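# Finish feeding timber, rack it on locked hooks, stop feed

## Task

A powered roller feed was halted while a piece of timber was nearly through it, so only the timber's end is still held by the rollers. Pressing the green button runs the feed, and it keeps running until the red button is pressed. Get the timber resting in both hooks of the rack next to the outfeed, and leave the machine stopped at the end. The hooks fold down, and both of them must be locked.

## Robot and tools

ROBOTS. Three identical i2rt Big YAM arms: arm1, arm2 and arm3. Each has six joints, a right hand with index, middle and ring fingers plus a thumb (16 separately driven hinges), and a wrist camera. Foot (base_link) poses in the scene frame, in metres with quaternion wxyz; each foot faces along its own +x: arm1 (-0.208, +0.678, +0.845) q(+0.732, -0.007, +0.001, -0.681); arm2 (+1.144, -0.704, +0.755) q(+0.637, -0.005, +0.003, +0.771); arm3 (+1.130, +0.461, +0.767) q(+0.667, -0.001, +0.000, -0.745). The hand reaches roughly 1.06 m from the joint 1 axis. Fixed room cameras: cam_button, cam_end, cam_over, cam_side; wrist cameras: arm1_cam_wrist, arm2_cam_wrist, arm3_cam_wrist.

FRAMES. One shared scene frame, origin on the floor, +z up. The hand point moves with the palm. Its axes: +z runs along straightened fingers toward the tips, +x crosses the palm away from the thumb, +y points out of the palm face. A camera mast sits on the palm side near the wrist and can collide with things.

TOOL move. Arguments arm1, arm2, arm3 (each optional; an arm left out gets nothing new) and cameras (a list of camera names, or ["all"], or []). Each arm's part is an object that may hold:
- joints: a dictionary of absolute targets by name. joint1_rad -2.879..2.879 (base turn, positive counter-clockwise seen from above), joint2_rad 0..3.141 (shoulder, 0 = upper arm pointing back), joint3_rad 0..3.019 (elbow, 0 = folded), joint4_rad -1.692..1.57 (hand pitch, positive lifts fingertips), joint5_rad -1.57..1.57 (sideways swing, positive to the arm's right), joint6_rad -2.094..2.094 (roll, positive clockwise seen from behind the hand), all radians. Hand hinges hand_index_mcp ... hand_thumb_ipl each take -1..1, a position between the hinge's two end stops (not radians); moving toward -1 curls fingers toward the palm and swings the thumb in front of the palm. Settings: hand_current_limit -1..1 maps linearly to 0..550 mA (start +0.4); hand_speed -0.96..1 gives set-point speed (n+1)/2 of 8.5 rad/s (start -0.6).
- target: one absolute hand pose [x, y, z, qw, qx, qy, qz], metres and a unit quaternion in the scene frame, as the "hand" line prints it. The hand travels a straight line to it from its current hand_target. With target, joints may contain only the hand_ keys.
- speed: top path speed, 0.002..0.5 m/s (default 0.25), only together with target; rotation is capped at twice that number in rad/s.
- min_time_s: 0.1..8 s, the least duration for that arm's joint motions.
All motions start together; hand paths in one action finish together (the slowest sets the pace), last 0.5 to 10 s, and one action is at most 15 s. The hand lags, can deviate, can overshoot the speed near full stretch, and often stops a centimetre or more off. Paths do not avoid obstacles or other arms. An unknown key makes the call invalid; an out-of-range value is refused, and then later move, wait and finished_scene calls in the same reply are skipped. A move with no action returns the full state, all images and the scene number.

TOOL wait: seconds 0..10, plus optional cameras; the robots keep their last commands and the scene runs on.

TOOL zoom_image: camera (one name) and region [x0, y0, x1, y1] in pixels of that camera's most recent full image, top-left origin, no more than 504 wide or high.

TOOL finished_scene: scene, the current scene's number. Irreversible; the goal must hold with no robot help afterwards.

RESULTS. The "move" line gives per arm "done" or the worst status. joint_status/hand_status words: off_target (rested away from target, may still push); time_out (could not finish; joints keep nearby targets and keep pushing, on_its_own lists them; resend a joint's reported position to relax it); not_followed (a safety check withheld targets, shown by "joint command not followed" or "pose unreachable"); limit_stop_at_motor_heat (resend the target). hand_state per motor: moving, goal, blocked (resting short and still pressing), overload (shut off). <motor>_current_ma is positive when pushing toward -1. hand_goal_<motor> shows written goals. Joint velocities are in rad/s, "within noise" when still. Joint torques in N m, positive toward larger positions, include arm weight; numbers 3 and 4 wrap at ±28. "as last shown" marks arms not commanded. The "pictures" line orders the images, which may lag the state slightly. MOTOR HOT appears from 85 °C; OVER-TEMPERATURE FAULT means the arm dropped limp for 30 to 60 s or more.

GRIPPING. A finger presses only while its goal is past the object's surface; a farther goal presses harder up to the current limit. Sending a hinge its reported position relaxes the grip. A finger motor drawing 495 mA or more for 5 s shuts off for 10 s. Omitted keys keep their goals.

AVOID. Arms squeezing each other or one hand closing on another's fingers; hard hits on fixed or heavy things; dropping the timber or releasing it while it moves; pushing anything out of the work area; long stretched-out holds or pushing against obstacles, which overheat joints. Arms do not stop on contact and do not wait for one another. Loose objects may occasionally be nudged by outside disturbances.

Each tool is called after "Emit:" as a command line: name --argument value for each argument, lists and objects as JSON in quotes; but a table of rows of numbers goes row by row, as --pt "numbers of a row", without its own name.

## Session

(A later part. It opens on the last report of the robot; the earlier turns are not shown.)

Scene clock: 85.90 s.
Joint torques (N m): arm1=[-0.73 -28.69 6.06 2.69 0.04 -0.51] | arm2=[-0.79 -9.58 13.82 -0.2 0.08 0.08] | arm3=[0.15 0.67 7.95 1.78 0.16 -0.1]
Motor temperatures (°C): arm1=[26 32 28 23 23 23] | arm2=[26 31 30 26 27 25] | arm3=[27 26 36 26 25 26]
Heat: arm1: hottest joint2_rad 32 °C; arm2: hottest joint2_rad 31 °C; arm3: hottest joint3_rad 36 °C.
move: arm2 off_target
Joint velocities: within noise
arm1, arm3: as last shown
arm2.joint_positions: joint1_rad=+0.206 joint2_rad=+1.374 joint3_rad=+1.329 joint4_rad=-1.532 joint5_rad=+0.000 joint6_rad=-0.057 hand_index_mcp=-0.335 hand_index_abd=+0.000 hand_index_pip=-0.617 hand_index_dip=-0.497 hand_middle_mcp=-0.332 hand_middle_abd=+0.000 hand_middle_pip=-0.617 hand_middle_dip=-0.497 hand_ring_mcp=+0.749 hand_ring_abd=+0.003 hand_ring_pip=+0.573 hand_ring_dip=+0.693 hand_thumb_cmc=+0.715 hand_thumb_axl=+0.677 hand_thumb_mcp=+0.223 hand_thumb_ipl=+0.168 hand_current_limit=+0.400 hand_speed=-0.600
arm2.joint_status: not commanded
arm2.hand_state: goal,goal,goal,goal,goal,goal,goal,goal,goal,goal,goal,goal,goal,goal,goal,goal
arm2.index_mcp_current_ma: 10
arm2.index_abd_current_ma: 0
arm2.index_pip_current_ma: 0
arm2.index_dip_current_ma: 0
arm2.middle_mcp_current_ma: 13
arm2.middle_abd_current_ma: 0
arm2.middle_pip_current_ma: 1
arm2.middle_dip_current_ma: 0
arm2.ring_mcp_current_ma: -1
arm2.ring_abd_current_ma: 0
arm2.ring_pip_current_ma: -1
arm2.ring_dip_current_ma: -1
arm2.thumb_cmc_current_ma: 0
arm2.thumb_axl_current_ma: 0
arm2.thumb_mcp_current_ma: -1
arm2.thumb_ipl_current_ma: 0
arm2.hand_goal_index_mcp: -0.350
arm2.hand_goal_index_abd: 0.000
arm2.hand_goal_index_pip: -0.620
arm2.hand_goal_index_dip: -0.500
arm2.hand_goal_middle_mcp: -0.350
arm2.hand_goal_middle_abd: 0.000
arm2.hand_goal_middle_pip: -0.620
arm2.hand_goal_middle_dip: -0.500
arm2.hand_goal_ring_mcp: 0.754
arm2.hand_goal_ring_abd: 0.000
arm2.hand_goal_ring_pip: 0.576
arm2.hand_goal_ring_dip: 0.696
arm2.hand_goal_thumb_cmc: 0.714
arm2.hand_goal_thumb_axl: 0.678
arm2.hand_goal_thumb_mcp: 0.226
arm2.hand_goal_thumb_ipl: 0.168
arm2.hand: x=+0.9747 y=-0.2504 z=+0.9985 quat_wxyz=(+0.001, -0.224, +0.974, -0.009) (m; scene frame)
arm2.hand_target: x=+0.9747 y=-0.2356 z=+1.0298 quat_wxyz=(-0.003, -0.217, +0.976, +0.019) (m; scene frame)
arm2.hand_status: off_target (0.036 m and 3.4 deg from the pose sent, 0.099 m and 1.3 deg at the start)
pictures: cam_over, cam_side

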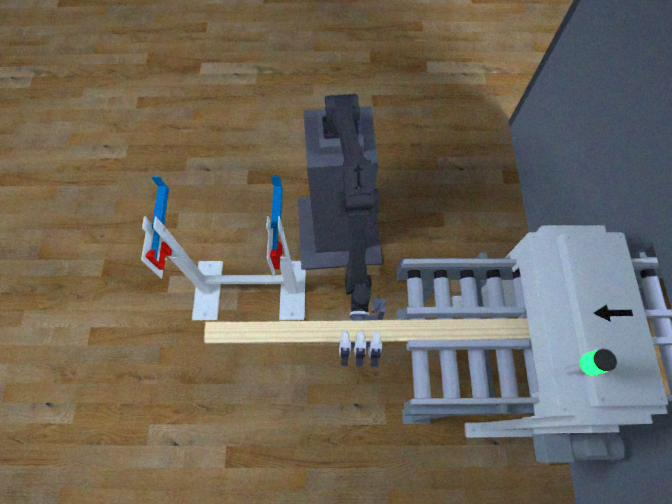

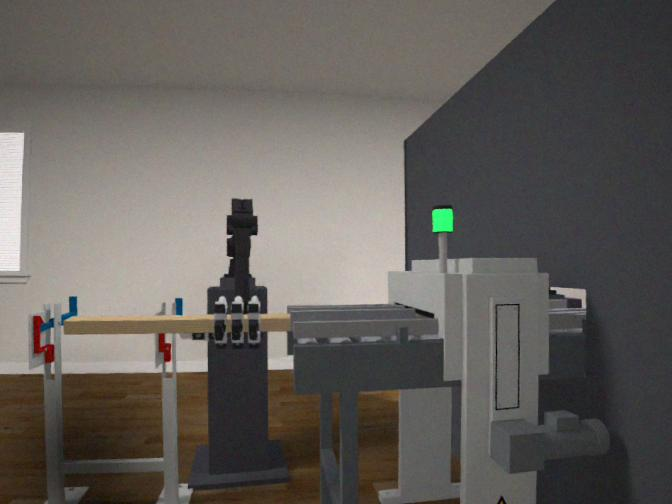

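Emit:
move --arm2 '{"target":[1.030,-0.227,1.0,-0.003,-0.217,0.976,0.019],"speed":0.2}'

Emit:
move --arm2 '{"target":[1.030,-0.227,0.928,-0.003,-0.217,0.976,0.019],"speed":0.12}' --cameras '["cam_button","cam_over"]'

Scene clock: 87.60 s.
Joint torques (N m): arm1=[-0.79 -28.63 6.04 2.66 0.04 -0.51] | arm2=[-0.62 -11.22 8.18 0.66 -0.11 -0.09] | arm3=[0.21 0.56 7.91 1.78 0.16 -0.11]
Motor temperatures (°C): arm1=[26 32 28 23 23 23] | arm2=[26 31 30 26 27 25] | arm3=[27 26 36 26 25 26]
Heat: arm1: hottest joint2_rad 32 °C; arm2: hottest joint2_rad 31 °C; arm3: hottest joint3_rad 36 °C.
move: arm2 done
Joint velocities: within noise
arm1, arm3: as last shown
arm2.joint_positions: joint1_rad=+0.063 joint2_rad=+1.372 joint3_rad=+1.304 joint4_rad=-1.479 joint5_rad=-0.002 joint6_rad=-0.179 hand_index_mcp=-0.335 hand_index_abd=+0.000 hand_index_pip=-0.617 hand_index_dip=-0.497 hand_middle_mcp=-0.332 hand_middle_abd=+0.000 hand_middle_pip=-0.617 hand_middle_dip=-0.497 hand_ring_mcp=+0.750 hand_ring_abd=+0.003 hand_ring_pip=+0.573 hand_ring_dip=+0.693 hand_thumb_cmc=+0.715 hand_thumb_axl=+0.677 hand_thumb_mcp=+0.223 hand_thumb_ipl=+0.168 hand_current_limit=+0.400 hand_speed=-0.600
arm2.joint_status: not commanded
arm2.hand_state: goal,goal,goal,goal,goal,goal,goal,goal,goal,goal,goal,goal,goal,goal,goal,goal
arm2.index_mcp_current_ma: 10
arm2.index_abd_current_ma: 0
arm2.index_pip_current_ma: 0
arm2.index_dip_current_ma: 0
arm2.middle_mcp_current_ma: 13
arm2.middle_abd_current_ma: 0
arm2.middle_pip_current_ma: 1
arm2.middle_dip_current_ma: 0
arm2.ring_mcp_current_ma: -1
arm2.ring_abd_current_ma: 0
arm2.ring_pip_current_ma: -1
arm2.ring_dip_current_ma: -1
arm2.thumb_cmc_current_ma: 0
arm2.thumb_axl_current_ma: 0
arm2.thumb_mcp_current_ma: -1
arm2.thumb_ipl_current_ma: 0
arm2.hand_goal_index_mcp: -0.350
arm2.hand_goal_index_abd: 0.000
arm2.hand_goal_index_pip: -0.620
arm2.hand_goal_index_dip: -0.500
arm2.hand_goal_middle_mcp: -0.350
arm2.hand_goal_middle_abd: 0.000
arm2.hand_goal_middle_pip: -0.620
arm2.hand_goal_middle_dip: -0.500
arm2.hand_goal_ring_mcp: 0.754
arm2.hand_goal_ring_abd: 0.000
arm2.hand_goal_ring_pip: 0.576
arm2.hand_goal_ring_dip: 0.696
arm2.hand_goal_thumb_cmc: 0.714
arm2.hand_goal_thumb_axl: 0.678
arm2.hand_goal_thumb_mcp: 0.226
arm2.hand_goal_thumb_ipl: 0.168
arm2.hand: x=+1.0280 y=-0.2264 z=+0.9925 quat_wxyz=(-0.001, -0.214, +0.977, +0.006) (m; scene frame)
arm2.hand_target: x=+1.0300 y=-0.2270 z=+0.9999 quat_wxyz=(-0.003, -0.217, +0.976, +0.019) (m; scene frame)
arm2.hand_status: done (0.008 m and 1.6 deg from the pose sent, 0.060 m and 3.4 deg at the start)
pictures: none

Scene clock: 88.93 s.
Joint torques (N m): arm1=[-0.79 -28.51 6.05 2.67 0.03 -0.5] | arm2=[-0.67 -8.29 8.01 0.75 -0.1 -0.1] | arm3=[0.21 0.56 7.92 1.78 0.16 -0.11]
Motor temperatures (°C): arm1=[26 32 28 23 23 23] | arm2=[26 31 30 26 27 25] | arm3=[27 26 36 26 25 26]
Heat: arm1: hottest joint2_rad 32 °C; arm2: hottest joint2_rad 31 °C; arm3: hottest joint3_rad 36 °C.
move: arm2 done
Joint velocities: within noise
arm1, arm3: as last shown
arm2.joint_positions: joint1_rad=+0.063 joint2_rad=+1.372 joint3_rad=+1.143 joint4_rad=-1.288 joint5_rad=-0.003 joint6_rad=-0.180 hand_index_mcp=-0.335 hand_index_abd=+0.000 hand_index_pip=-0.617 hand_index_dip=-0.497 hand_middle_mcp=-0.332 hand_middle_abd=+0.000 hand_middle_pip=-0.617 hand_middle_dip=-0.497 hand_ring_mcp=+0.752 hand_ring_abd=+0.003 hand_ring_pip=+0.574 hand_ring_dip=+0.694 hand_thumb_cmc=+0.715 hand_thumb_axl=+0.677 hand_thumb_mcp=+0.223 hand_thumb_ipl=+0.168 hand_current_limit=+0.400 hand_speed=-0.600
arm2.joint_status: not commanded
arm2.hand_state: goal,goal,goal,goal,goal,goal,goal,goal,goal,goal,goal,goal,goal,goal,goal,goal
arm2.index_mcp_current_ma: 10
arm2.index_abd_current_ma: 0
arm2.index_pip_current_ma: 0
arm2.index_dip_current_ma: 0
arm2.middle_mcp_current_ma: 13
arm2.middle_abd_current_ma: 0
arm2.middle_pip_current_ma: 1
arm2.middle_dip_current_ma: 0
arm2.ring_mcp_current_ma: 0
arm2.ring_abd_current_ma: 0
arm2.ring_pip_current_ma: 0
arm2.ring_dip_current_ma: 0
arm2.thumb_cmc_current_ma: 0
arm2.thumb_axl_current_ma: 0
arm2.thumb_mcp_current_ma: -1
arm2.thumb_ipl_current_ma: 0
arm2.hand_goal_index_mcp: -0.350
arm2.hand_goal_index_abd: 0.000
arm2.hand_goal_index_pip: -0.620
arm2.hand_goal_index_dip: -0.500
arm2.hand_goal_middle_mcp: -0.350
arm2.hand_goal_middle_abd: 0.000
arm2.hand_goal_middle_pip: -0.620
arm2.hand_goal_middle_dip: -0.500
arm2.hand_goal_ring_mcp: 0.754
arm2.hand_goal_ring_abd: 0.000
arm2.hand_goal_ring_pip: 0.576
arm2.hand_goal_ring_dip: 0.696
arm2.hand_goal_thumb_cmc: 0.714
arm2.hand_goal_thumb_axl: 0.678
arm2.hand_goal_thumb_mcp: 0.226
arm2.hand_goal_thumb_ipl: 0.168
arm2.hand: x=+1.0285 y=-0.2289 z=+0.9350 quat_wxyz=(-0.002, -0.214, +0.977, +0.021) (m; scene frame)
arm2.hand_target: x=+1.0301 y=-0.2272 z=+0.9280 quat_wxyz=(-0.003, -0.217, +0.976, +0.019) (m; scene frame)
arm2.hand_status: done (0.007 m and 0.4 deg from the pose sent, 0.065 m and 1.6 deg at the start)
pictures: cam_button, cam_over

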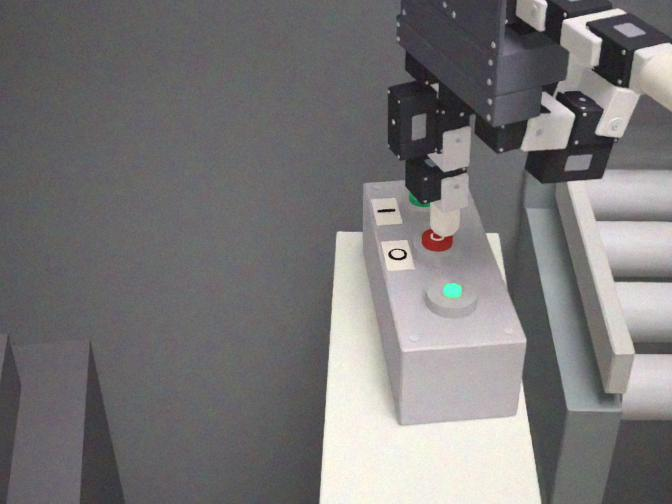

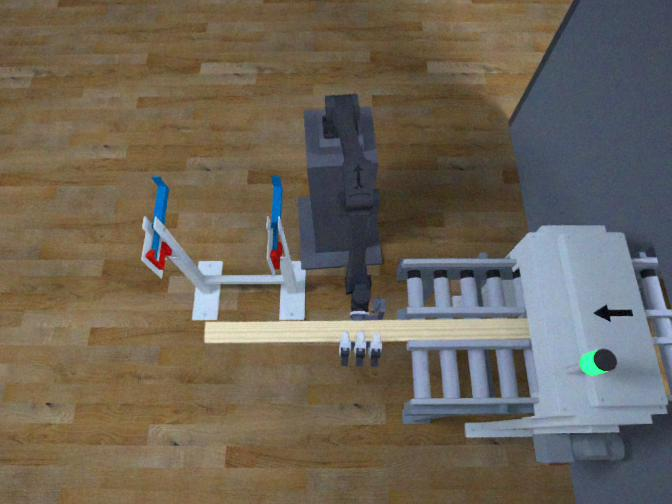

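Emit:
move --arm2 '{"target":[1.030,-0.227,0.914,-0.003,-0.217,0.976,0.019],"speed":0.08}' --cameras '["cam_button","cam_over"]'

Emit:
move --arm2 '{"target":[1.030,-0.227,1.03,-0.003,-0.217,0.976,0.019],"speed":0.2}' --cameras '["cam_button","cam_over","cam_side","arm1_cam_wrist"]'

Scene clock: 90.33 s.
Joint torques (N m): arm1=[-0.73 -28.69 6.04 2.67 0.03 -0.5] | arm2=[-0.62 -7.47 6.86 1.02 0.01 -0.06] | arm3=[0.21 0.62 7.91 1.78 0.17 -0.11]
Motor temperatures (°C): arm1=[26 32 28 23 23 23] | arm2=[26 31 30 26 27 25] | arm3=[27 26 36 26 25 26]
Heat: arm1: hottest joint2_rad 32 °C; arm2: hottest joint2_rad 31 °C; arm3: hottest joint3_rad 36 °C.
move: arm2 off_target
Joint velocities: within noise
arm1: as last shown
arm2.joint_positions: joint1_rad=+0.063 joint2_rad=+1.372 joint3_rad=+1.130 joint4_rad=-1.258 joint5_rad=-0.006 joint6_rad=-0.183 hand_index_mcp=-0.335 hand_index_abd=+0.000 hand_index_pip=-0.617 hand_index_dip=-0.497 hand_middle_mcp=-0.332 hand_middle_abd=+0.000 hand_middle_pip=-0.617 hand_middle_dip=-0.497 hand_ring_mcp=+0.768 hand_ring_abd=+0.002 hand_ring_pip=+0.586 hand_ring_dip=+0.701 hand_thumb_cmc=+0.715 hand_thumb_axl=+0.677 hand_thumb_mcp=+0.223 hand_thumb_ipl=+0.168 hand_current_limit=+0.400 hand_speed=-0.600
arm2.joint_status: not commanded
arm2.hand_state: goal,goal,goal,goal,goal,goal,goal,goal,goal,goal,goal,goal,goal,goal,goal,goal
arm2.index_mcp_current_ma: 10
arm2.index_abd_current_ma: 0
arm2.index_pip_current_ma: 0
arm2.index_dip_current_ma: 0
arm2.middle_mcp_current_ma: 13
arm2.middle_abd_current_ma: 0
arm2.middle_pip_current_ma: 1
arm2.middle_dip_current_ma: 0
arm2.ring_mcp_current_ma: 9
arm2.ring_abd_current_ma: 0
arm2.ring_pip_current_ma: 4
arm2.ring_dip_current_ma: 1
arm2.thumb_cmc_current_ma: 0
arm2.thumb_axl_current_ma: 0
arm2.thumb_mcp_current_ma: -1
arm2.thumb_ipl_current_ma: 0
arm2.hand_goal_index_mcp: -0.350
arm2.hand_goal_index_abd: 0.000
arm2.hand_goal_index_pip: -0.620
arm2.hand_goal_index_dip: -0.500
arm2.hand_goal_middle_mcp: -0.350
arm2.hand_goal_middle_abd: 0.000
arm2.hand_goal_middle_pip: -0.620
arm2.hand_goal_middle_dip: -0.500
arm2.hand_goal_ring_mcp: 0.754
arm2.hand_goal_ring_abd: 0.000
arm2.hand_goal_ring_pip: 0.576
arm2.hand_goal_ring_dip: 0.696
arm2.hand_goal_thumb_cmc: 0.714
arm2.hand_goal_thumb_axl: 0.678
arm2.hand_goal_thumb_mcp: 0.226
arm2.hand_goal_thumb_ipl: 0.168
arm2.hand: x=+1.0270 y=-0.2262 z=+0.9319 quat_wxyz=(-0.004, -0.216, +0.976, +0.029) (m; scene frame)
arm2.hand_target: x=+1.0301 y=-0.2276 z=+0.9143 quat_wxyz=(-0.003, -0.217, +0.976, +0.019) (m; scene frame)
arm2.hand_status: off_target (0.018 m and 1.2 deg from the pose sent, 0.021 m and 0.4 deg at the start)
arm3.joint_positions: joint1_rad=+0.322 joint2_rad=+0.623 joint3_rad=+1.437 joint4_rad=-1.384 joint5_rad=-0.052 joint6_rad=+1.150 hand_index_mcp=+0.754 hand_index_abd=+0.000 hand_index_pip=+0.577 hand_index_dip=+0.696 hand_middle_mcp=+0.754 hand_middle_abd=+0.000 hand_middle_pip=+0.577 hand_middle_dip=+0.696 hand_ring_mcp=+0.754 hand_ring_abd=+0.000 hand_ring_pip=+0.577 hand_ring_dip=+0.696 hand_thumb_cmc=+0.714 hand_thumb_axl=+0.677 hand_thumb_mcp=+0.226 hand_thumb_ipl=+0.168 hand_current_limit=+0.400 hand_speed=-0.600
arm3.joint_status: not commanded
arm3.hand_state: goal,goal,goal,goal,goal,goal,goal,goal,goal,goal,goal,goal,goal,goal,goal,goal
arm3.index_mcp_current_ma: 0
arm3.index_abd_current_ma: 1
arm3.index_pip_current_ma: 1
arm3.index_dip_current_ma: 0
arm3.middle_mcp_current_ma: 0
arm3.middle_abd_current_ma: 1
arm3.middle_pip_current_ma: 1
arm3.middle_dip_current_ma: 0
arm3.ring_mcp_current_ma: 0
arm3.ring_abd_current_ma: 1
arm3.ring_pip_current_ma: 1
arm3.ring_dip_current_ma: 0
arm3.thumb_cmc_current_ma: 0
arm3.thumb_axl_current_ma: -2
arm3.thumb_mcp_current_ma: 0
arm3.thumb_ipl_current_ma: -1
arm3.hand_goal_index_mcp: 0.754
arm3.hand_goal_index_abd: 0.000
arm3.hand_goal_index_pip: 0.576
arm3.hand_goal_index_dip: 0.696
arm3.hand_goal_middle_mcp: 0.754
arm3.hand_goal_middle_abd: 0.000
arm3.hand_goal_middle_pip: 0.576
arm3.hand_goal_middle_dip: 0.696
arm3.hand_goal_ring_mcp: 0.754
arm3.hand_goal_ring_abd: 0.000
arm3.hand_goal_ring_pip: 0.576
arm3.hand_goal_ring_dip: 0.696
arm3.hand_goal_thumb_cmc: 0.714
arm3.hand_goal_thumb_axl: 0.678
arm3.hand_goal_thumb_mcp: 0.226
arm3.hand_goal_thumb_ipl: 0.168
arm3.hand: x=+1.1033 y=+0.2139 z=+1.3272 quat_wxyz=(+0.359, +0.788, -0.385, +0.319) (m; scene frame)
arm3.hand_target: x=+1.1029 y=+0.2163 z=+1.3382 quat_wxyz=(+0.368, +0.782, -0.382, +0.326) (m; scene frame)
arm3.hand_status: not commanded
pictures: cam_button, cam_over

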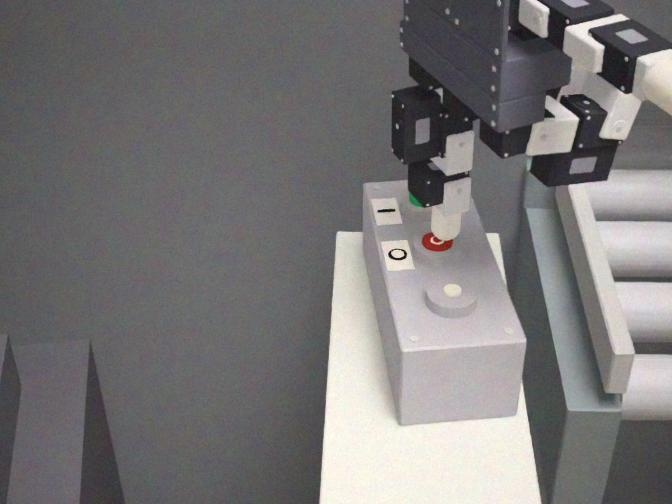

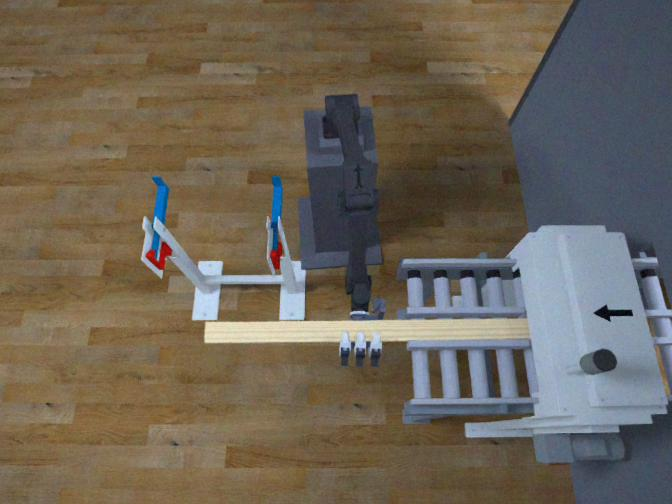

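Scene clock: 91.73 s.
Joint torques (N m): arm1=[-0.67 -28.51 6.04 2.66 0.02 -0.51] | arm2=[-0.62 -9.17 13.83 -0.25 0.04 -0.07] | arm3=[0.21 0.56 7.92 1.78 0.16 -0.11]
Motor temperatures (°C): arm1=[26 32 28 23 23 23] | arm2=[26 31 30 26 27 25] | arm3=[27 26 36 26 25 26]
Heat: arm1: hottest joint2_rad 32 °C; arm2: hottest joint2_rad 31 °C; arm3: hottest joint3_rad 36 °C.
move: arm2 off_target
Joint velocities: within noise
arm1, arm3: as last shown
arm2.joint_positions: joint1_rad=+0.063 joint2_rad=+1.347 joint3_rad=+1.302 joint4_rad=-1.533 joint5_rad=-0.006 joint6_rad=-0.183 hand_index_mcp=-0.335 hand_index_abd=+0.000 hand_index_pip=-0.617 hand_index_dip=-0.497 hand_middle_mcp=-0.332 hand_middle_abd=+0.000 hand_middle_pip=-0.617 hand_middle_dip=-0.497 hand_ring_mcp=+0.749 hand_ring_abd=+0.003 hand_ring_pip=+0.573 hand_ring_dip=+0.693 hand_thumb_cmc=+0.715 hand_thumb_axl=+0.677 hand_thumb_mcp=+0.223 hand_thumb_ipl=+0.168 hand_current_limit=+0.400 hand_speed=-0.600
arm2.joint_status: not commanded
arm2.hand_state: goal,goal,goal,goal,goal,goal,goal,goal,goal,goal,goal,goal,goal,goal,goal,goal
arm2.index_mcp_current_ma: 10
arm2.index_abd_current_ma: 0
arm2.index_pip_current_ma: 0
arm2.index_dip_current_ma: 0
arm2.middle_mcp_current_ma: 13
arm2.middle_abd_current_ma: 0
arm2.middle_pip_current_ma: 1
arm2.middle_dip_current_ma: 0
arm2.ring_mcp_current_ma: -1
arm2.ring_abd_current_ma: 0
arm2.ring_pip_current_ma: -1
arm2.ring_dip_current_ma: -1
arm2.thumb_cmc_current_ma: 0
arm2.thumb_axl_current_ma: 0
arm2.thumb_mcp_current_ma: -1
arm2.thumb_ipl_current_ma: 0
arm2.hand_goal_index_mcp: -0.350
arm2.hand_goal_index_abd: 0.000
arm2.hand_goal_index_pip: -0.620
arm2.hand_goal_index_dip: -0.500
arm2.hand_goal_middle_mcp: -0.350
arm2.hand_goal_middle_abd: 0.000
arm2.hand_goal_middle_pip: -0.620
arm2.hand_goal_middle_dip: -0.500
arm2.hand_goal_ring_mcp: 0.754
arm2.hand_goal_ring_abd: 0.000
arm2.hand_goal_ring_pip: 0.576
arm2.hand_goal_ring_dip: 0.696
arm2.hand_goal_thumb_cmc: 0.714
arm2.hand_goal_thumb_axl: 0.678
arm2.hand_goal_thumb_mcp: 0.226
arm2.hand_goal_thumb_ipl: 0.168
arm2.hand: x=+1.0313 y=-0.2430 z=+0.9983 quat_wxyz=(-0.002, -0.216, +0.976, -0.010) (m; scene frame)
arm2.hand_target: x=+1.0304 y=-0.2287 z=+1.0298 quat_wxyz=(-0.003, -0.217, +0.976, +0.019) (m; scene frame)
arm2.hand_status: off_target (0.036 m and 3.3 deg from the pose sent, 0.098 m and 1.2 deg at the start)
pictures: arm1_cam_wrist, cam_button, cam_over, cam_side
camera_calibration:
arm1_cam_wrist: T_world_to_cam=[[-0.764917, 0.0148356, 0.643958, -0.603409], [-0.435699, 0.724408, -0.534229, 0.362695], [-0.474413, -0.689212, -0.547648, 0.41867], [0, 0, 0, 1]] pos_world=[-0.10491, 0.0347661, 0.811616]

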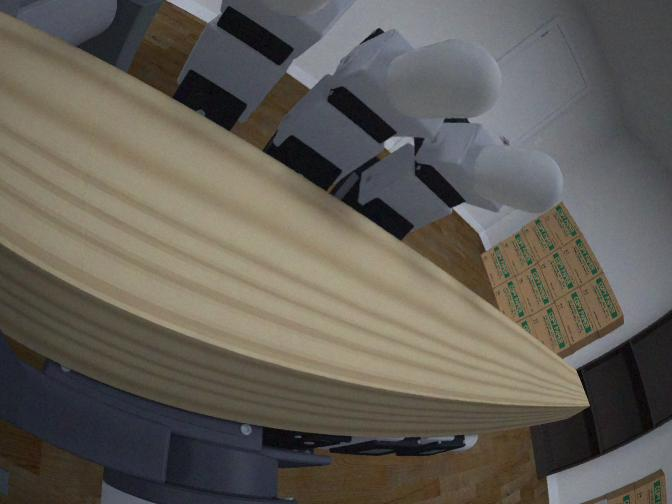

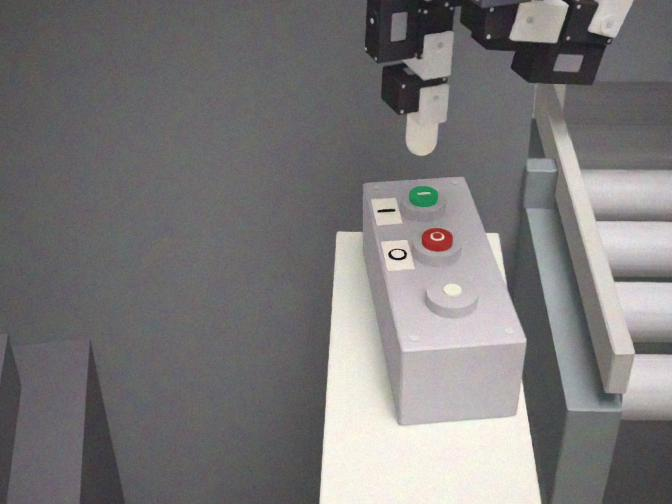

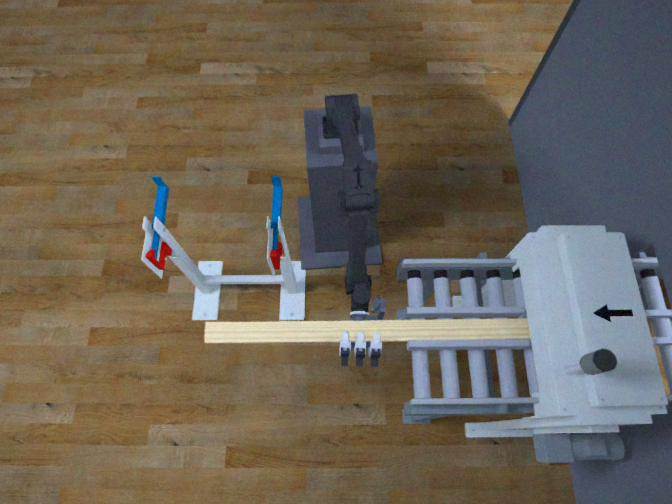

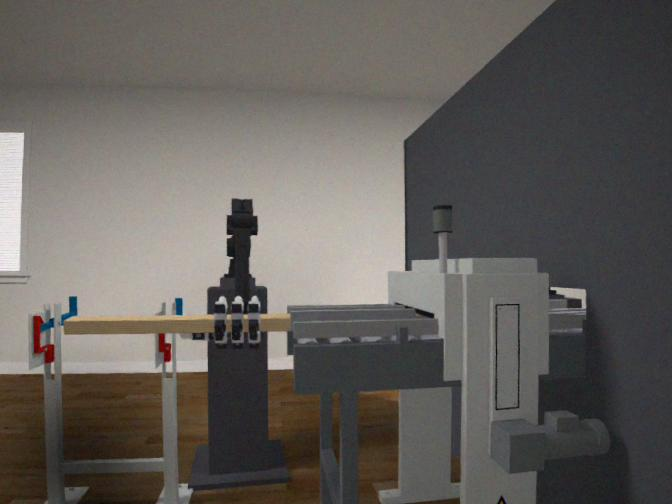

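Emit:
move --arm1 '{"joints":{"hand_current_limit":0.5,"hand_index_mcp":-0.5,"hand_middle_mcp":-0.5,"hand_ring_mcp":-0.5,"hand_index_pip":-0.3,"hand_middle_pip":-0.3,"hand_ring_pip":-0.3,"hand_index_dip":-0.3,"hand_middle_dip":-0.3,"hand_ring_dip":-0.3}}' --cameras '["arm1_cam_wrist","cam_over"]'

Scene clock: 93.47 s.
Joint torques (N m): arm1=[-0.79 -28.57 6.01 2.65 0.05 -0.53] | arm2=[-0.62 -9.11 13.83 -0.28 0.04 -0.07] | arm3=[0.26 0.62 7.94 1.8 0.17 -0.1]
Motor temperatures (°C): arm1=[26 32 28 23 23 23] | arm2=[26 31 31 26 27 25] | arm3=[27 26 36 26 25 26]
Heat: arm1: hottest joint2_rad 32 °C; arm2: hottest joint2_rad 31 °C; arm3: hottest joint3_rad 36 °C.
move: arm1 off_target
Joint velocities: within noise
arm1.joint_positions: joint1_rad=+0.042 joint2_rad=+2.742 joint3_rad=+1.501 joint4_rad=+1.245 joint5_rad=+0.128 joint6_rad=+0.029 hand_index_mcp=-0.444 hand_index_abd=+0.000 hand_index_pip=-0.140 hand_index_dip=-0.198 hand_middle_mcp=-0.448 hand_middle_abd=+0.000 hand_middle_pip=-0.140 hand_middle_dip=-0.199 hand_ring_mcp=-0.452 hand_ring_abd=-0.001 hand_ring_pip=-0.142 hand_ring_dip=-0.196 hand_thumb_cmc=+0.758 hand_thumb_axl=+0.693 hand_thumb_mcp=+0.227 hand_thumb_ipl=+0.168 hand_current_limit=+0.500 hand_speed=-0.600
arm1.joint_status: hand_index_mcp off_target (ended at -0.444, target -0.500); hand_index_pip off_target (ended at -0.140, target -0.300); hand_index_dip off_target (ended at -0.198, target -0.300); hand_middle_mcp off_target (ended at -0.448, target -0.500); hand_middle_pip off_target (ended at -0.140, target -0.300); hand_middle_dip off_target (ended at -0.199, target -0.300); hand_ring_mcp off_target (ended at -0.452, target -0.500); hand_ring_pip off_target (ended at -0.142, target -0.300); hand_ring_dip off_target (ended at -0.196, target -0.300); the others done
arm1.hand_state: blocked,goal,blocked,blocked,blocked,goal,blocked,blocked,blocked,goal,blocked,blocked,blocked,goal,goal,goal
arm1.index_mcp_current_ma: 114
arm1.index_abd_current_ma: 0
arm1.index_pip_current_ma: 413
arm1.index_dip_current_ma: 262
arm1.middle_mcp_current_ma: 102
arm1.middle_abd_current_ma: 0
arm1.middle_pip_current_ma: 412
arm1.middle_dip_current_ma: 260
arm1.ring_mcp_current_ma: 90
arm1.ring_abd_current_ma: 0
arm1.ring_pip_current_ma: 412
arm1.ring_dip_current_ma: 272
arm1.thumb_cmc_current_ma: 73
arm1.thumb_axl_current_ma: 19
arm1.thumb_mcp_current_ma: 0
arm1.thumb_ipl_current_ma: 0
arm1.hand_goal_index_mcp: -0.500
arm1.hand_goal_index_abd: 0.000
arm1.hand_goal_index_pip: -0.300
arm1.hand_goal_index_dip: -0.300
arm1.hand_goal_middle_mcp: -0.500
arm1.hand_goal_middle_abd: 0.000
arm1.hand_goal_middle_pip: -0.300
arm1.hand_goal_middle_dip: -0.300
arm1.hand_goal_ring_mcp: -0.500
arm1.hand_goal_ring_abd: 0.000
arm1.hand_goal_ring_pip: -0.300
arm1.hand_goal_ring_dip: -0.300
arm1.hand_goal_thumb_cmc: 0.714
arm1.hand_goal_thumb_axl: 0.678
arm1.hand_goal_thumb_mcp: 0.226
arm1.hand_goal_thumb_ipl: 0.168
arm1.hand: x=-0.1679 y=-0.0864 z=+0.7898 quat_wxyz=(+0.711, +0.703, -0.011, +0.002) (m; scene frame)
arm1.hand_target: x=-0.1552 y=-0.0970 z=+0.8435 quat_wxyz=(+0.743, +0.669, +0.000, +0.000) (m; scene frame)
arm1.hand_status: not commanded
arm2, arm3: as last shown
pictures: arm1_cam_wrist, cam_over
camera_calibration:
arm1_cam_wrist: T_world_to_cam=[[-0.766645, 0.0142089, 0.641913, -0.601975], [-0.434868, 0.724045, -0.535395, 0.363796], [-0.472382, -0.689606, -0.548907, 0.419977], [0, 0, 0, 1]] pos_world=[-0.104909, 0.0347669, 0.811718]

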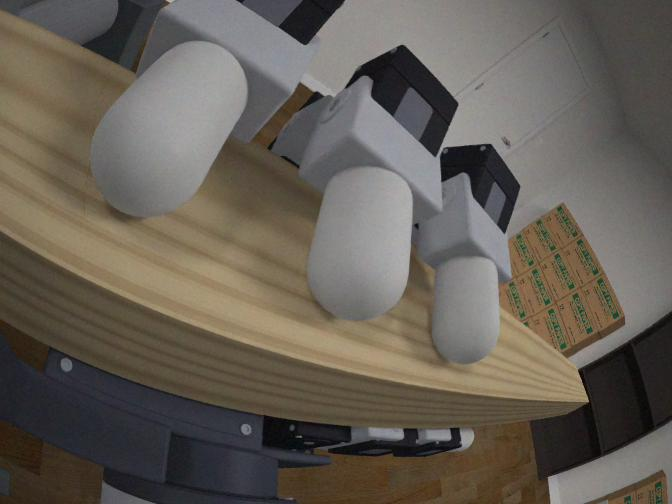

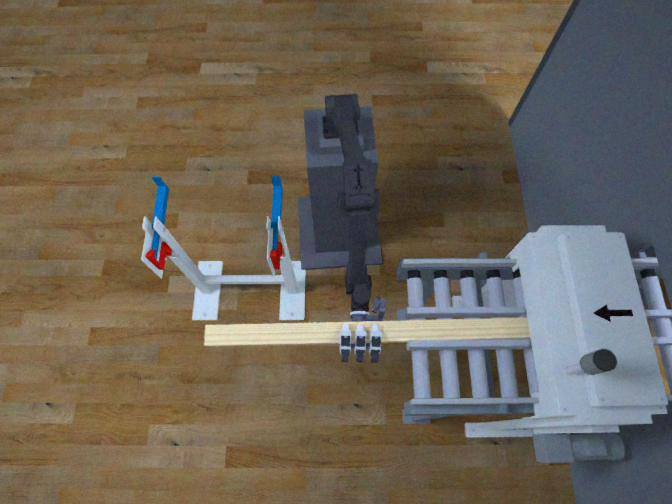

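Emit:
move --arm1 '{"target":[-0.285,-0.097,0.8435,0.7431,0.6691,0,0],"speed":0.1}' --cameras '["cam_over","cam_side"]'

Scene clock: 95.83 s.
Joint torques (N m): arm1=[-1.79 -28.22 6.13 3.04 -0.01 -0.43] | arm2=[-0.56 -9.11 13.83 -0.28 0.04 -0.07] | arm3=[0.21 0.56 7.9 1.8 0.16 -0.1]
Motor temperatures (°C): arm1=[26 32 28 23 23 23] | arm2=[26 31 31 26 27 25] | arm3=[27 26 36 26 25 26]
Heat: arm1: hottest joint2_rad 32 °C; arm2: hottest joint2_rad 31 °C; arm3: hottest joint3_rad 36 °C.
move: arm1 off_target
Joint velocities: within noise
arm1.joint_positions: joint1_rad=-0.156 joint2_rad=+2.742 joint3_rad=+1.490 joint4_rad=+1.245 joint5_rad=-0.081 joint6_rad=+0.039 hand_index_mcp=-0.444 hand_index_abd=+0.000 hand_index_pip=-0.140 hand_index_dip=-0.198 hand_middle_mcp=-0.439 hand_middle_abd=+0.000 hand_middle_pip=-0.140 hand_middle_dip=-0.218 hand_ring_mcp=-0.433 hand_ring_abd=-0.001 hand_ring_pip=-0.142 hand_ring_dip=-0.236 hand_thumb_cmc=+0.758 hand_thumb_axl=+0.694 hand_thumb_mcp=+0.227 hand_thumb_ipl=+0.168 hand_current_limit=+0.500 hand_speed=-0.600
arm1.joint_status: not commanded
arm1.hand_state: blocked,goal,blocked,blocked,blocked,goal,blocked,blocked,blocked,goal,blocked,blocked,blocked,goal,goal,goal
arm1.index_mcp_current_ma: 114
arm1.index_abd_current_ma: 0
arm1.index_pip_current_ma: 413
arm1.index_dip_current_ma: 262
arm1.middle_mcp_current_ma: 130
arm1.middle_abd_current_ma: 0
arm1.middle_pip_current_ma: 413
arm1.middle_dip_current_ma: 188
arm1.ring_mcp_current_ma: 150
arm1.ring_abd_current_ma: 0
arm1.ring_pip_current_ma: 412
arm1.ring_dip_current_ma: 127
arm1.thumb_cmc_current_ma: 74
arm1.thumb_axl_current_ma: 21
arm1.thumb_mcp_current_ma: 0
arm1.thumb_ipl_current_ma: 0
arm1.hand_goal_index_mcp: -0.500
arm1.hand_goal_index_abd: 0.000
arm1.hand_goal_index_pip: -0.300
arm1.hand_goal_index_dip: -0.300
arm1.hand_goal_middle_mcp: -0.500
arm1.hand_goal_middle_abd: 0.000
arm1.hand_goal_middle_pip: -0.300
arm1.hand_goal_middle_dip: -0.300
arm1.hand_goal_ring_mcp: -0.500
arm1.hand_goal_ring_abd: 0.000
arm1.hand_goal_ring_pip: -0.300
arm1.hand_goal_ring_dip: -0.300
arm1.hand_goal_thumb_cmc: 0.714
arm1.hand_goal_thumb_axl: 0.678
arm1.hand_goal_thumb_mcp: 0.226
arm1.hand_goal_thumb_ipl: 0.168
arm1.on_its_own: hand_ring_dip moved -0.040 toward your old target -0.300
arm1.hand: x=-0.2844 y=-0.0854 z=+0.7866 quat_wxyz=(+0.708, +0.707, -0.011, +0.009) (m; scene frame)
arm1.hand_target: x=-0.2850 y=-0.0958 z=+0.8422 quat_wxyz=(+0.743, +0.669, +0.000, +0.000) (m; scene frame)
arm1.hand_status: off_target (0.058 m and 6.2 deg from the pose sent, 0.129 m and 5.4 deg at the start)
arm2, arm3: as last shown
pictures: cam_over, cam_side

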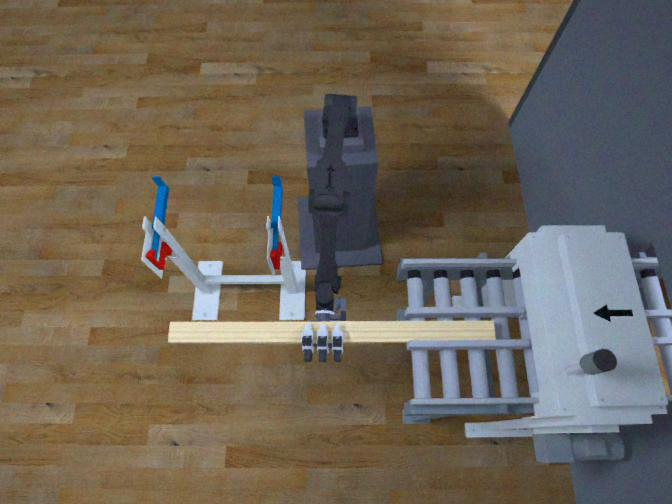

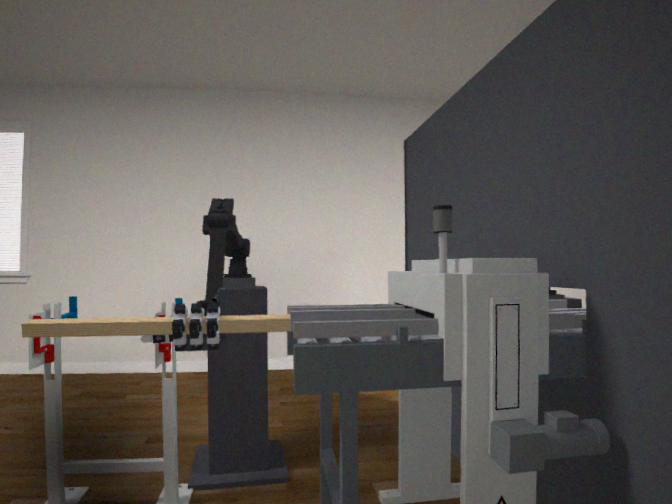

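Emit:
zoom_image --camera "cam_over" --region '[400, 280, 540, 385]'

Emit:
zoom_image --camera "cam_over" --region '[150, 280, 360, 385]'

Scaled by 3.600.

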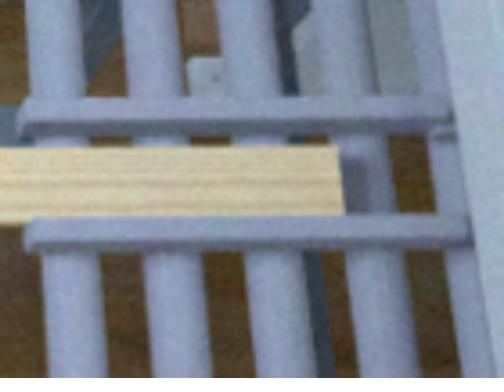

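Scaled by 2.400.

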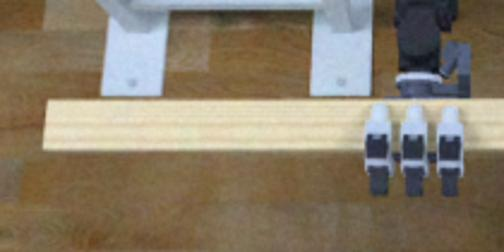

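Emit:
move --arm1 '{"joints":{"hand_index_mcp":-0.25,"hand_middle_mcp":-0.25,"hand_ring_mcp":-0.25,"hand_index_pip":0.1,"hand_middle_pip":0.1,"hand_ring_pip":0.1,"hand_index_dip":0.1,"hand_middle_dip":0.1,"hand_ring_dip":0.1}}'

Emit:
move --arm1 '{"target":[-0.245,-0.097,0.8435,0.7431,0.6691,0,0],"speed":0.06}' --cameras '["cam_over","cam_side"]'

Scene clock: 101.90 s.
Joint torques (N m): arm1=[-1.73 -28.22 6.16 3.1 -0.02 -0.37] | arm2=[-0.62 -9.11 13.83 -0.28 0.04 -0.07] | arm3=[0.21 0.5 7.91 1.8 0.17 -0.11]
Motor temperatures (°C): arm1=[26 32 28 23 23 23] | arm2=[26 31 33 26 27 25] | arm3=[27 26 36 26 25 26]
Heat: arm1: hottest joint2_rad 32 °C; arm2: hottest joint3_rad 33 °C; arm3: hottest joint3_rad 36 °C.
move: arm1 done
Joint velocities: within noise
arm1.joint_positions: joint1_rad=-0.156 joint2_rad=+2.742 joint3_rad=+1.490 joint4_rad=+1.245 joint5_rad=-0.081 joint6_rad=+0.032 hand_index_mcp=-0.249 hand_index_abd=+0.000 hand_index_pip=+0.097 hand_index_dip=+0.097 hand_middle_mcp=-0.249 hand_middle_abd=+0.000 hand_middle_pip=+0.096 hand_middle_dip=+0.097 hand_ring_mcp=-0.249 hand_ring_abd=-0.001 hand_ring_pip=+0.096 hand_ring_dip=+0.097 hand_thumb_cmc=+0.756 hand_thumb_axl=+0.690 hand_thumb_mcp=+0.227 hand_thumb_ipl=+0.168 hand_current_limit=+0.500 hand_speed=-0.600
arm1.joint_status: all done
arm1.hand_state: goal,goal,goal,goal,goal,goal,goal,goal,goal,goal,goal,goal,blocked,goal,goal,goal
arm1.index_mcp_current_ma: 0
arm1.index_abd_current_ma: 0
arm1.index_pip_current_ma: -1
arm1.index_dip_current_ma: -1
arm1.middle_mcp_current_ma: 0
arm1.middle_abd_current_ma: 0
arm1.middle_pip_current_ma: -2
arm1.middle_dip_current_ma: -1
arm1.ring_mcp_current_ma: 0
arm1.ring_abd_current_ma: 0
arm1.ring_pip_current_ma: -2
arm1.ring_dip_current_ma: -1
arm1.thumb_cmc_current_ma: 67
arm1.thumb_axl_current_ma: 13
arm1.thumb_mcp_current_ma: 0
arm1.thumb_ipl_current_ma: 0
arm1.hand_goal_index_mcp: -0.250
arm1.hand_goal_index_abd: 0.000
arm1.hand_goal_index_pip: 0.100
arm1.hand_goal_index_dip: 0.100
arm1.hand_goal_middle_mcp: -0.250
arm1.hand_goal_middle_abd: 0.000
arm1.hand_goal_middle_pip: 0.100
arm1.hand_goal_middle_dip: 0.100
arm1.hand_goal_ring_mcp: -0.250
arm1.hand_goal_ring_abd: 0.000
arm1.hand_goal_ring_pip: 0.100
arm1.hand_goal_ring_dip: 0.100
arm1.hand_goal_thumb_cmc: 0.714
arm1.hand_goal_thumb_axl: 0.678
arm1.hand_goal_thumb_mcp: 0.226
arm1.hand_goal_thumb_ipl: 0.168
arm1.hand: x=-0.2839 y=-0.0854 z=+0.7868 quat_wxyz=(+0.708, +0.707, -0.009, +0.007) (m; scene frame)
arm1.hand_target: x=-0.2850 y=-0.0958 z=+0.8422 quat_wxyz=(+0.743, +0.669, +0.000, -0.001) (m; scene frame)
arm1.hand_status: not commanded
arm2, arm3: as last shown
pictures: none

Scene clock: 103.17 s.
Joint torques (N m): arm1=[-0.91 -28.4 5.91 3.29 0.17 -0.45] | arm2=[-0.62 -9.11 13.83 -0.27 0.04 -0.07] | arm3=[0.26 0.62 7.92 1.8 0.17 -0.1]
Motor temperatures (°C): arm1=[26 32 28 23 23 23] | arm2=[26 31 33 26 27 25] | arm3=[27 26 36 26 25 26]
Heat: arm1: hottest joint2_rad 32 °C; arm2: hottest joint3_rad 33 °C; arm3: hottest joint3_rad 36 °C.
move: arm1 off_target
Joint velocities: within noise
arm1.joint_positions: joint1_rad=-0.101 joint2_rad=+2.742 joint3_rad=+1.486 joint4_rad=+1.245 joint5_rad=-0.021 joint6_rad=+0.035 hand_index_mcp=-0.249 hand_index_abd=+0.000 hand_index_pip=+0.097 hand_index_dip=+0.097 hand_middle_mcp=-0.249 hand_middle_abd=+0.000 hand_middle_pip=+0.096 hand_middle_dip=+0.097 hand_ring_mcp=-0.249 hand_ring_abd=-0.001 hand_ring_pip=+0.096 hand_ring_dip=+0.097 hand_thumb_cmc=+0.753 hand_thumb_axl=+0.689 hand_thumb_mcp=+0.227 hand_thumb_ipl=+0.168 hand_current_limit=+0.500 hand_speed=-0.600
arm1.joint_status: not commanded
arm1.hand_state: goal,goal,goal,goal,goal,goal,goal,goal,goal,goal,goal,goal,blocked,goal,goal,goal
arm1.index_mcp_current_ma: 0
arm1.index_abd_current_ma: 0
arm1.index_pip_current_ma: -1
arm1.index_dip_current_ma: -1
arm1.middle_mcp_current_ma: 0
arm1.middle_abd_current_ma: 0
arm1.middle_pip_current_ma: -2
arm1.middle_dip_current_ma: -1
arm1.ring_mcp_current_ma: 0
arm1.ring_abd_current_ma: 0
arm1.ring_pip_current_ma: -2
arm1.ring_dip_current_ma: -1
arm1.thumb_cmc_current_ma: 60
arm1.thumb_axl_current_ma: 11
arm1.thumb_mcp_current_ma: 0
arm1.thumb_ipl_current_ma: 0
arm1.hand_goal_index_mcp: -0.250
arm1.hand_goal_index_abd: 0.000
arm1.hand_goal_index_pip: 0.100
arm1.hand_goal_index_dip: 0.100
arm1.hand_goal_middle_mcp: -0.250
arm1.hand_goal_middle_abd: 0.000
arm1.hand_goal_middle_pip: 0.100
arm1.hand_goal_middle_dip: 0.100
arm1.hand_goal_ring_mcp: -0.250
arm1.hand_goal_ring_abd: 0.000
arm1.hand_goal_ring_pip: 0.100
arm1.hand_goal_ring_dip: 0.100
arm1.hand_goal_thumb_cmc: 0.714
arm1.hand_goal_thumb_axl: 0.678
arm1.hand_goal_thumb_mcp: 0.226
arm1.hand_goal_thumb_ipl: 0.168
arm1.hand: x=-0.2524 y=-0.0858 z=+0.7847 quat_wxyz=(+0.706, +0.708, -0.011, +0.006) (m; scene frame)
arm1.hand_target: x=-0.2451 y=-0.0960 z=+0.8419 quat_wxyz=(+0.743, +0.669, -0.001, +0.000) (m; scene frame)
arm1.hand_status: off_target (0.060 m and 6.4 deg from the pose sent, 0.070 m and 6.1 deg at the start)
arm2, arm3: as last shown
pictures: cam_over, cam_side

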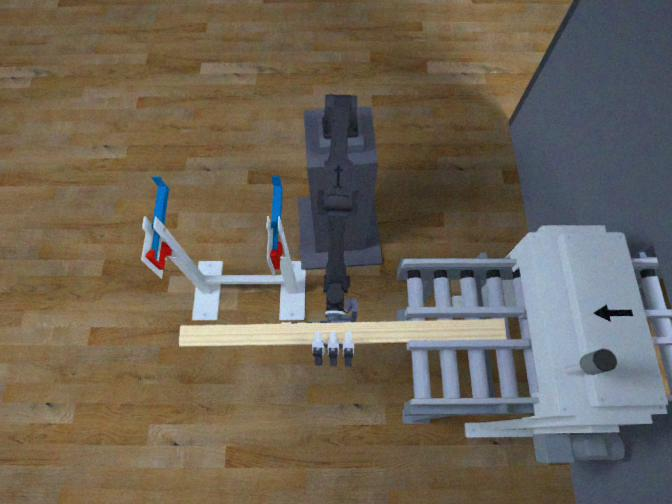

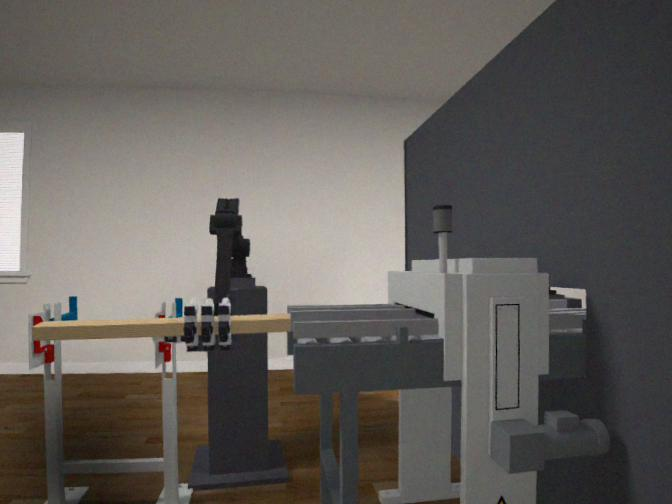

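Emit:
move --arm1 '{"target":[-0.165,-0.097,0.848,0.7431,0.6691,0,0],"speed":0.08}' --cameras '["cam_over","cam_side"]'

Scene clock: 107.17 s.
Joint torques (N m): arm1=[-0.44 -29.22 5.98 2.86 0.14 -0.57] | arm2=[-0.62 -9.11 13.83 -0.28 0.04 -0.07] | arm3=[0.21 0.62 7.92 1.78 0.16 -0.11]
Motor temperatures (°C): arm1=[26 32 28 23 23 23] | arm2=[26 31 34 26 27 25] | arm3=[27 26 37 26 25 26]
Heat: arm1: hottest joint2_rad 32 °C; arm2: hottest joint3_rad 34 °C; arm3: hottest joint3_rad 37 °C.
move: arm1 off_target
Joint velocities: within noise
arm1.joint_positions: joint1_rad=+0.021 joint2_rad=+2.742 joint3_rad=+1.486 joint4_rad=+1.245 joint5_rad=+0.111 joint6_rad=+0.036 hand_index_mcp=-0.249 hand_index_abd=+0.000 hand_index_pip=+0.097 hand_index_dip=+0.097 hand_middle_mcp=-0.249 hand_middle_abd=+0.000 hand_middle_pip=+0.096 hand_middle_dip=+0.097 hand_ring_mcp=-0.249 hand_ring_abd=-0.001 hand_ring_pip=+0.096 hand_ring_dip=+0.097 hand_thumb_cmc=+0.753 hand_thumb_axl=+0.688 hand_thumb_mcp=+0.227 hand_thumb_ipl=+0.168 hand_current_limit=+0.500 hand_speed=-0.600
arm1.joint_status: not commanded
arm1.hand_state: goal,goal,goal,goal,goal,goal,goal,goal,goal,goal,goal,goal,blocked,goal,goal,goal
arm1.index_mcp_current_ma: 0
arm1.index_abd_current_ma: 0
arm1.index_pip_current_ma: -1
arm1.index_dip_current_ma: -1
arm1.middle_mcp_current_ma: 0
arm1.middle_abd_current_ma: 0
arm1.middle_pip_current_ma: -2
arm1.middle_dip_current_ma: -1
arm1.ring_mcp_current_ma: 0
arm1.ring_abd_current_ma: 0
arm1.ring_pip_current_ma: -2
arm1.ring_dip_current_ma: -1
arm1.thumb_cmc_current_ma: 60
arm1.thumb_axl_current_ma: 10
arm1.thumb_mcp_current_ma: 0
arm1.thumb_ipl_current_ma: 0
arm1.hand_goal_index_mcp: -0.250
arm1.hand_goal_index_abd: 0.000
arm1.hand_goal_index_pip: 0.100
arm1.hand_goal_index_dip: 0.100
arm1.hand_goal_middle_mcp: -0.250
arm1.hand_goal_middle_abd: 0.000
arm1.hand_goal_middle_pip: 0.100
arm1.hand_goal_middle_dip: 0.100
arm1.hand_goal_ring_mcp: -0.250
arm1.hand_goal_ring_abd: 0.000
arm1.hand_goal_ring_pip: 0.100
arm1.hand_goal_ring_dip: 0.100
arm1.hand_goal_thumb_cmc: 0.714
arm1.hand_goal_thumb_axl: 0.678
arm1.hand_goal_thumb_mcp: 0.226
arm1.hand_goal_thumb_ipl: 0.168
arm1.hand: x=-0.1818 y=-0.0832 z=+0.7840 quat_wxyz=(+0.706, +0.708, -0.015, +0.003) (m; scene frame)
arm1.hand_target: x=-0.1655 y=-0.0953 z=+0.8465 quat_wxyz=(+0.743, +0.669, -0.001, +0.000) (m; scene frame)
arm1.hand_status: off_target (0.068 m and 6.4 deg from the pose sent, 0.108 m and 6.3 deg at the start)
arm2, arm3: as last shown
pictures: cam_over, cam_side

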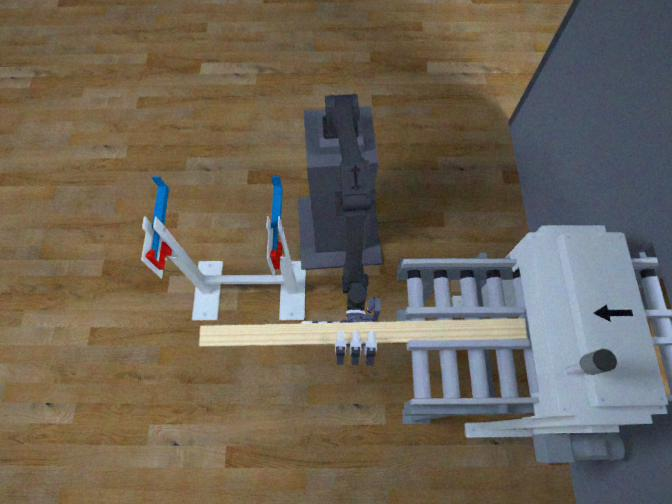

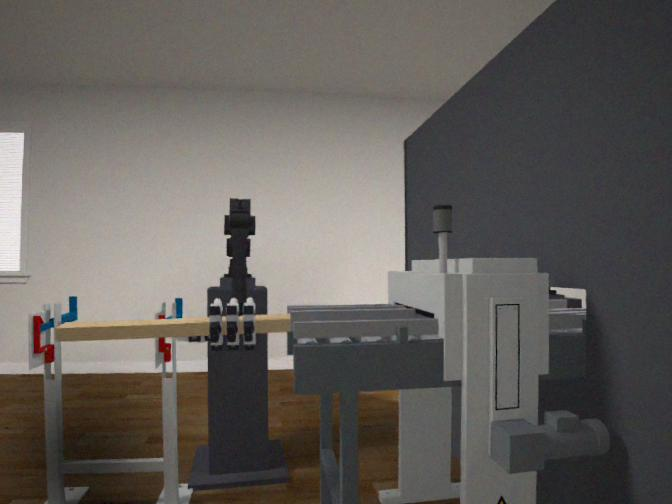

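Emit:
move --arm1 '{"target":[-0.12,-0.097,0.862,0.7424,0.6685,0.0324,-0.0292],"speed":0.06}' --cameras '["cam_over","cam_side"]'

Scene clock: 109.93 s.
Joint torques (N m): arm1=[-0.21 -30.51 5.93 2.5 0.02 -0.79] | arm2=[-0.56 -9.11 13.83 -0.28 0.04 -0.07] | arm3=[0.26 0.67 7.92 1.78 0.16 -0.11]
Motor temperatures (°C): arm1=[26 32 28 23 23 23] | arm2=[26 31 35 26 27 25] | arm3=[27 26 37 26 25 26]
Heat: arm1: hottest joint2_rad 32 °C; arm2: hottest joint3_rad 35 °C; arm3: hottest joint3_rad 37 °C.
move: arm1 off_target
Joint velocities: within noise
arm1.joint_positions: joint1_rad=+0.077 joint2_rad=+2.731 joint3_rad=+1.481 joint4_rad=+1.237 joint5_rad=+0.164 joint6_rad=-0.030 hand_index_mcp=-0.249 hand_index_abd=+0.000 hand_index_pip=+0.097 hand_index_dip=+0.097 hand_middle_mcp=-0.249 hand_middle_abd=+0.000 hand_middle_pip=+0.096 hand_middle_dip=+0.097 hand_ring_mcp=-0.249 hand_ring_abd=-0.001 hand_ring_pip=+0.096 hand_ring_dip=+0.097 hand_thumb_cmc=+0.751 hand_thumb_axl=+0.686 hand_thumb_mcp=+0.227 hand_thumb_ipl=+0.168 hand_current_limit=+0.500 hand_speed=-0.600
arm1.joint_status: not commanded
arm1.hand_state: goal,goal,goal,goal,goal,goal,goal,goal,goal,goal,goal,goal,blocked,goal,goal,goal
arm1.index_mcp_current_ma: 0
arm1.index_abd_current_ma: 0
arm1.index_pip_current_ma: -1
arm1.index_dip_current_ma: -1
arm1.middle_mcp_current_ma: 0
arm1.middle_abd_current_ma: 0
arm1.middle_pip_current_ma: -2
arm1.middle_dip_current_ma: -1
arm1.ring_mcp_current_ma: 0
arm1.ring_abd_current_ma: 0
arm1.ring_pip_current_ma: -2
arm1.ring_dip_current_ma: -1
arm1.thumb_cmc_current_ma: 56
arm1.thumb_axl_current_ma: 8
arm1.thumb_mcp_current_ma: 0
arm1.thumb_ipl_current_ma: 0
arm1.hand_goal_index_mcp: -0.250
arm1.hand_goal_index_abd: 0.000
arm1.hand_goal_index_pip: 0.100
arm1.hand_goal_index_dip: 0.100
arm1.hand_goal_middle_mcp: -0.250
arm1.hand_goal_middle_abd: 0.000
arm1.hand_goal_middle_pip: 0.100
arm1.hand_goal_middle_dip: 0.100
arm1.hand_goal_ring_mcp: -0.250
arm1.hand_goal_ring_abd: 0.000
arm1.hand_goal_ring_pip: 0.100
arm1.hand_goal_ring_dip: 0.100
arm1.hand_goal_thumb_cmc: 0.714
arm1.hand_goal_thumb_axl: 0.678
arm1.hand_goal_thumb_mcp: 0.226
arm1.hand_goal_thumb_ipl: 0.168
arm1.hand: x=-0.1431 y=-0.0811 z=+0.7901 quat_wxyz=(+0.706, +0.708, +0.010, -0.020) (m; scene frame)
arm1.hand_target: x=-0.1209 y=-0.0943 z=+0.8604 quat_wxyz=(+0.743, +0.668, +0.030, -0.030) (m; scene frame)
arm1.hand_status: off_target (0.077 m and 6.8 deg from the pose sent, 0.100 m and 9.0 deg at the start)
arm2, arm3: as last shown
pictures: cam_over, cam_side

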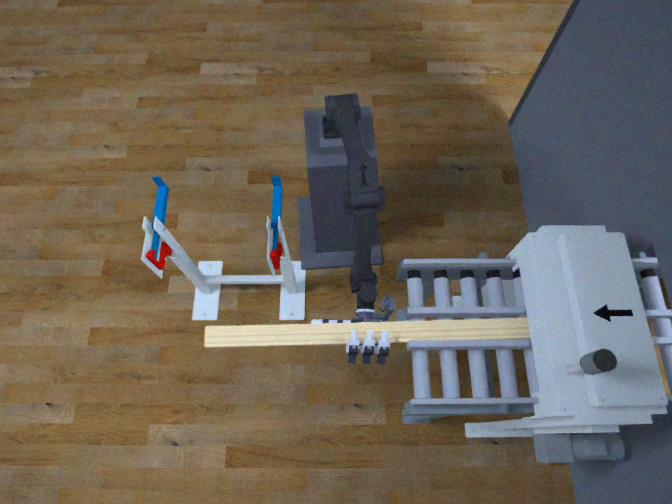

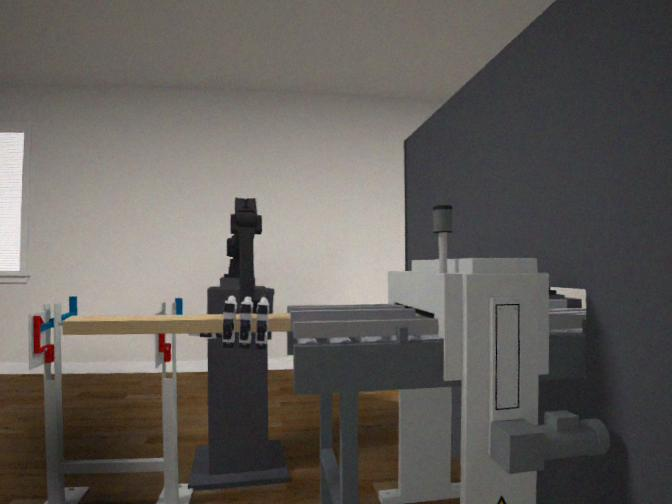

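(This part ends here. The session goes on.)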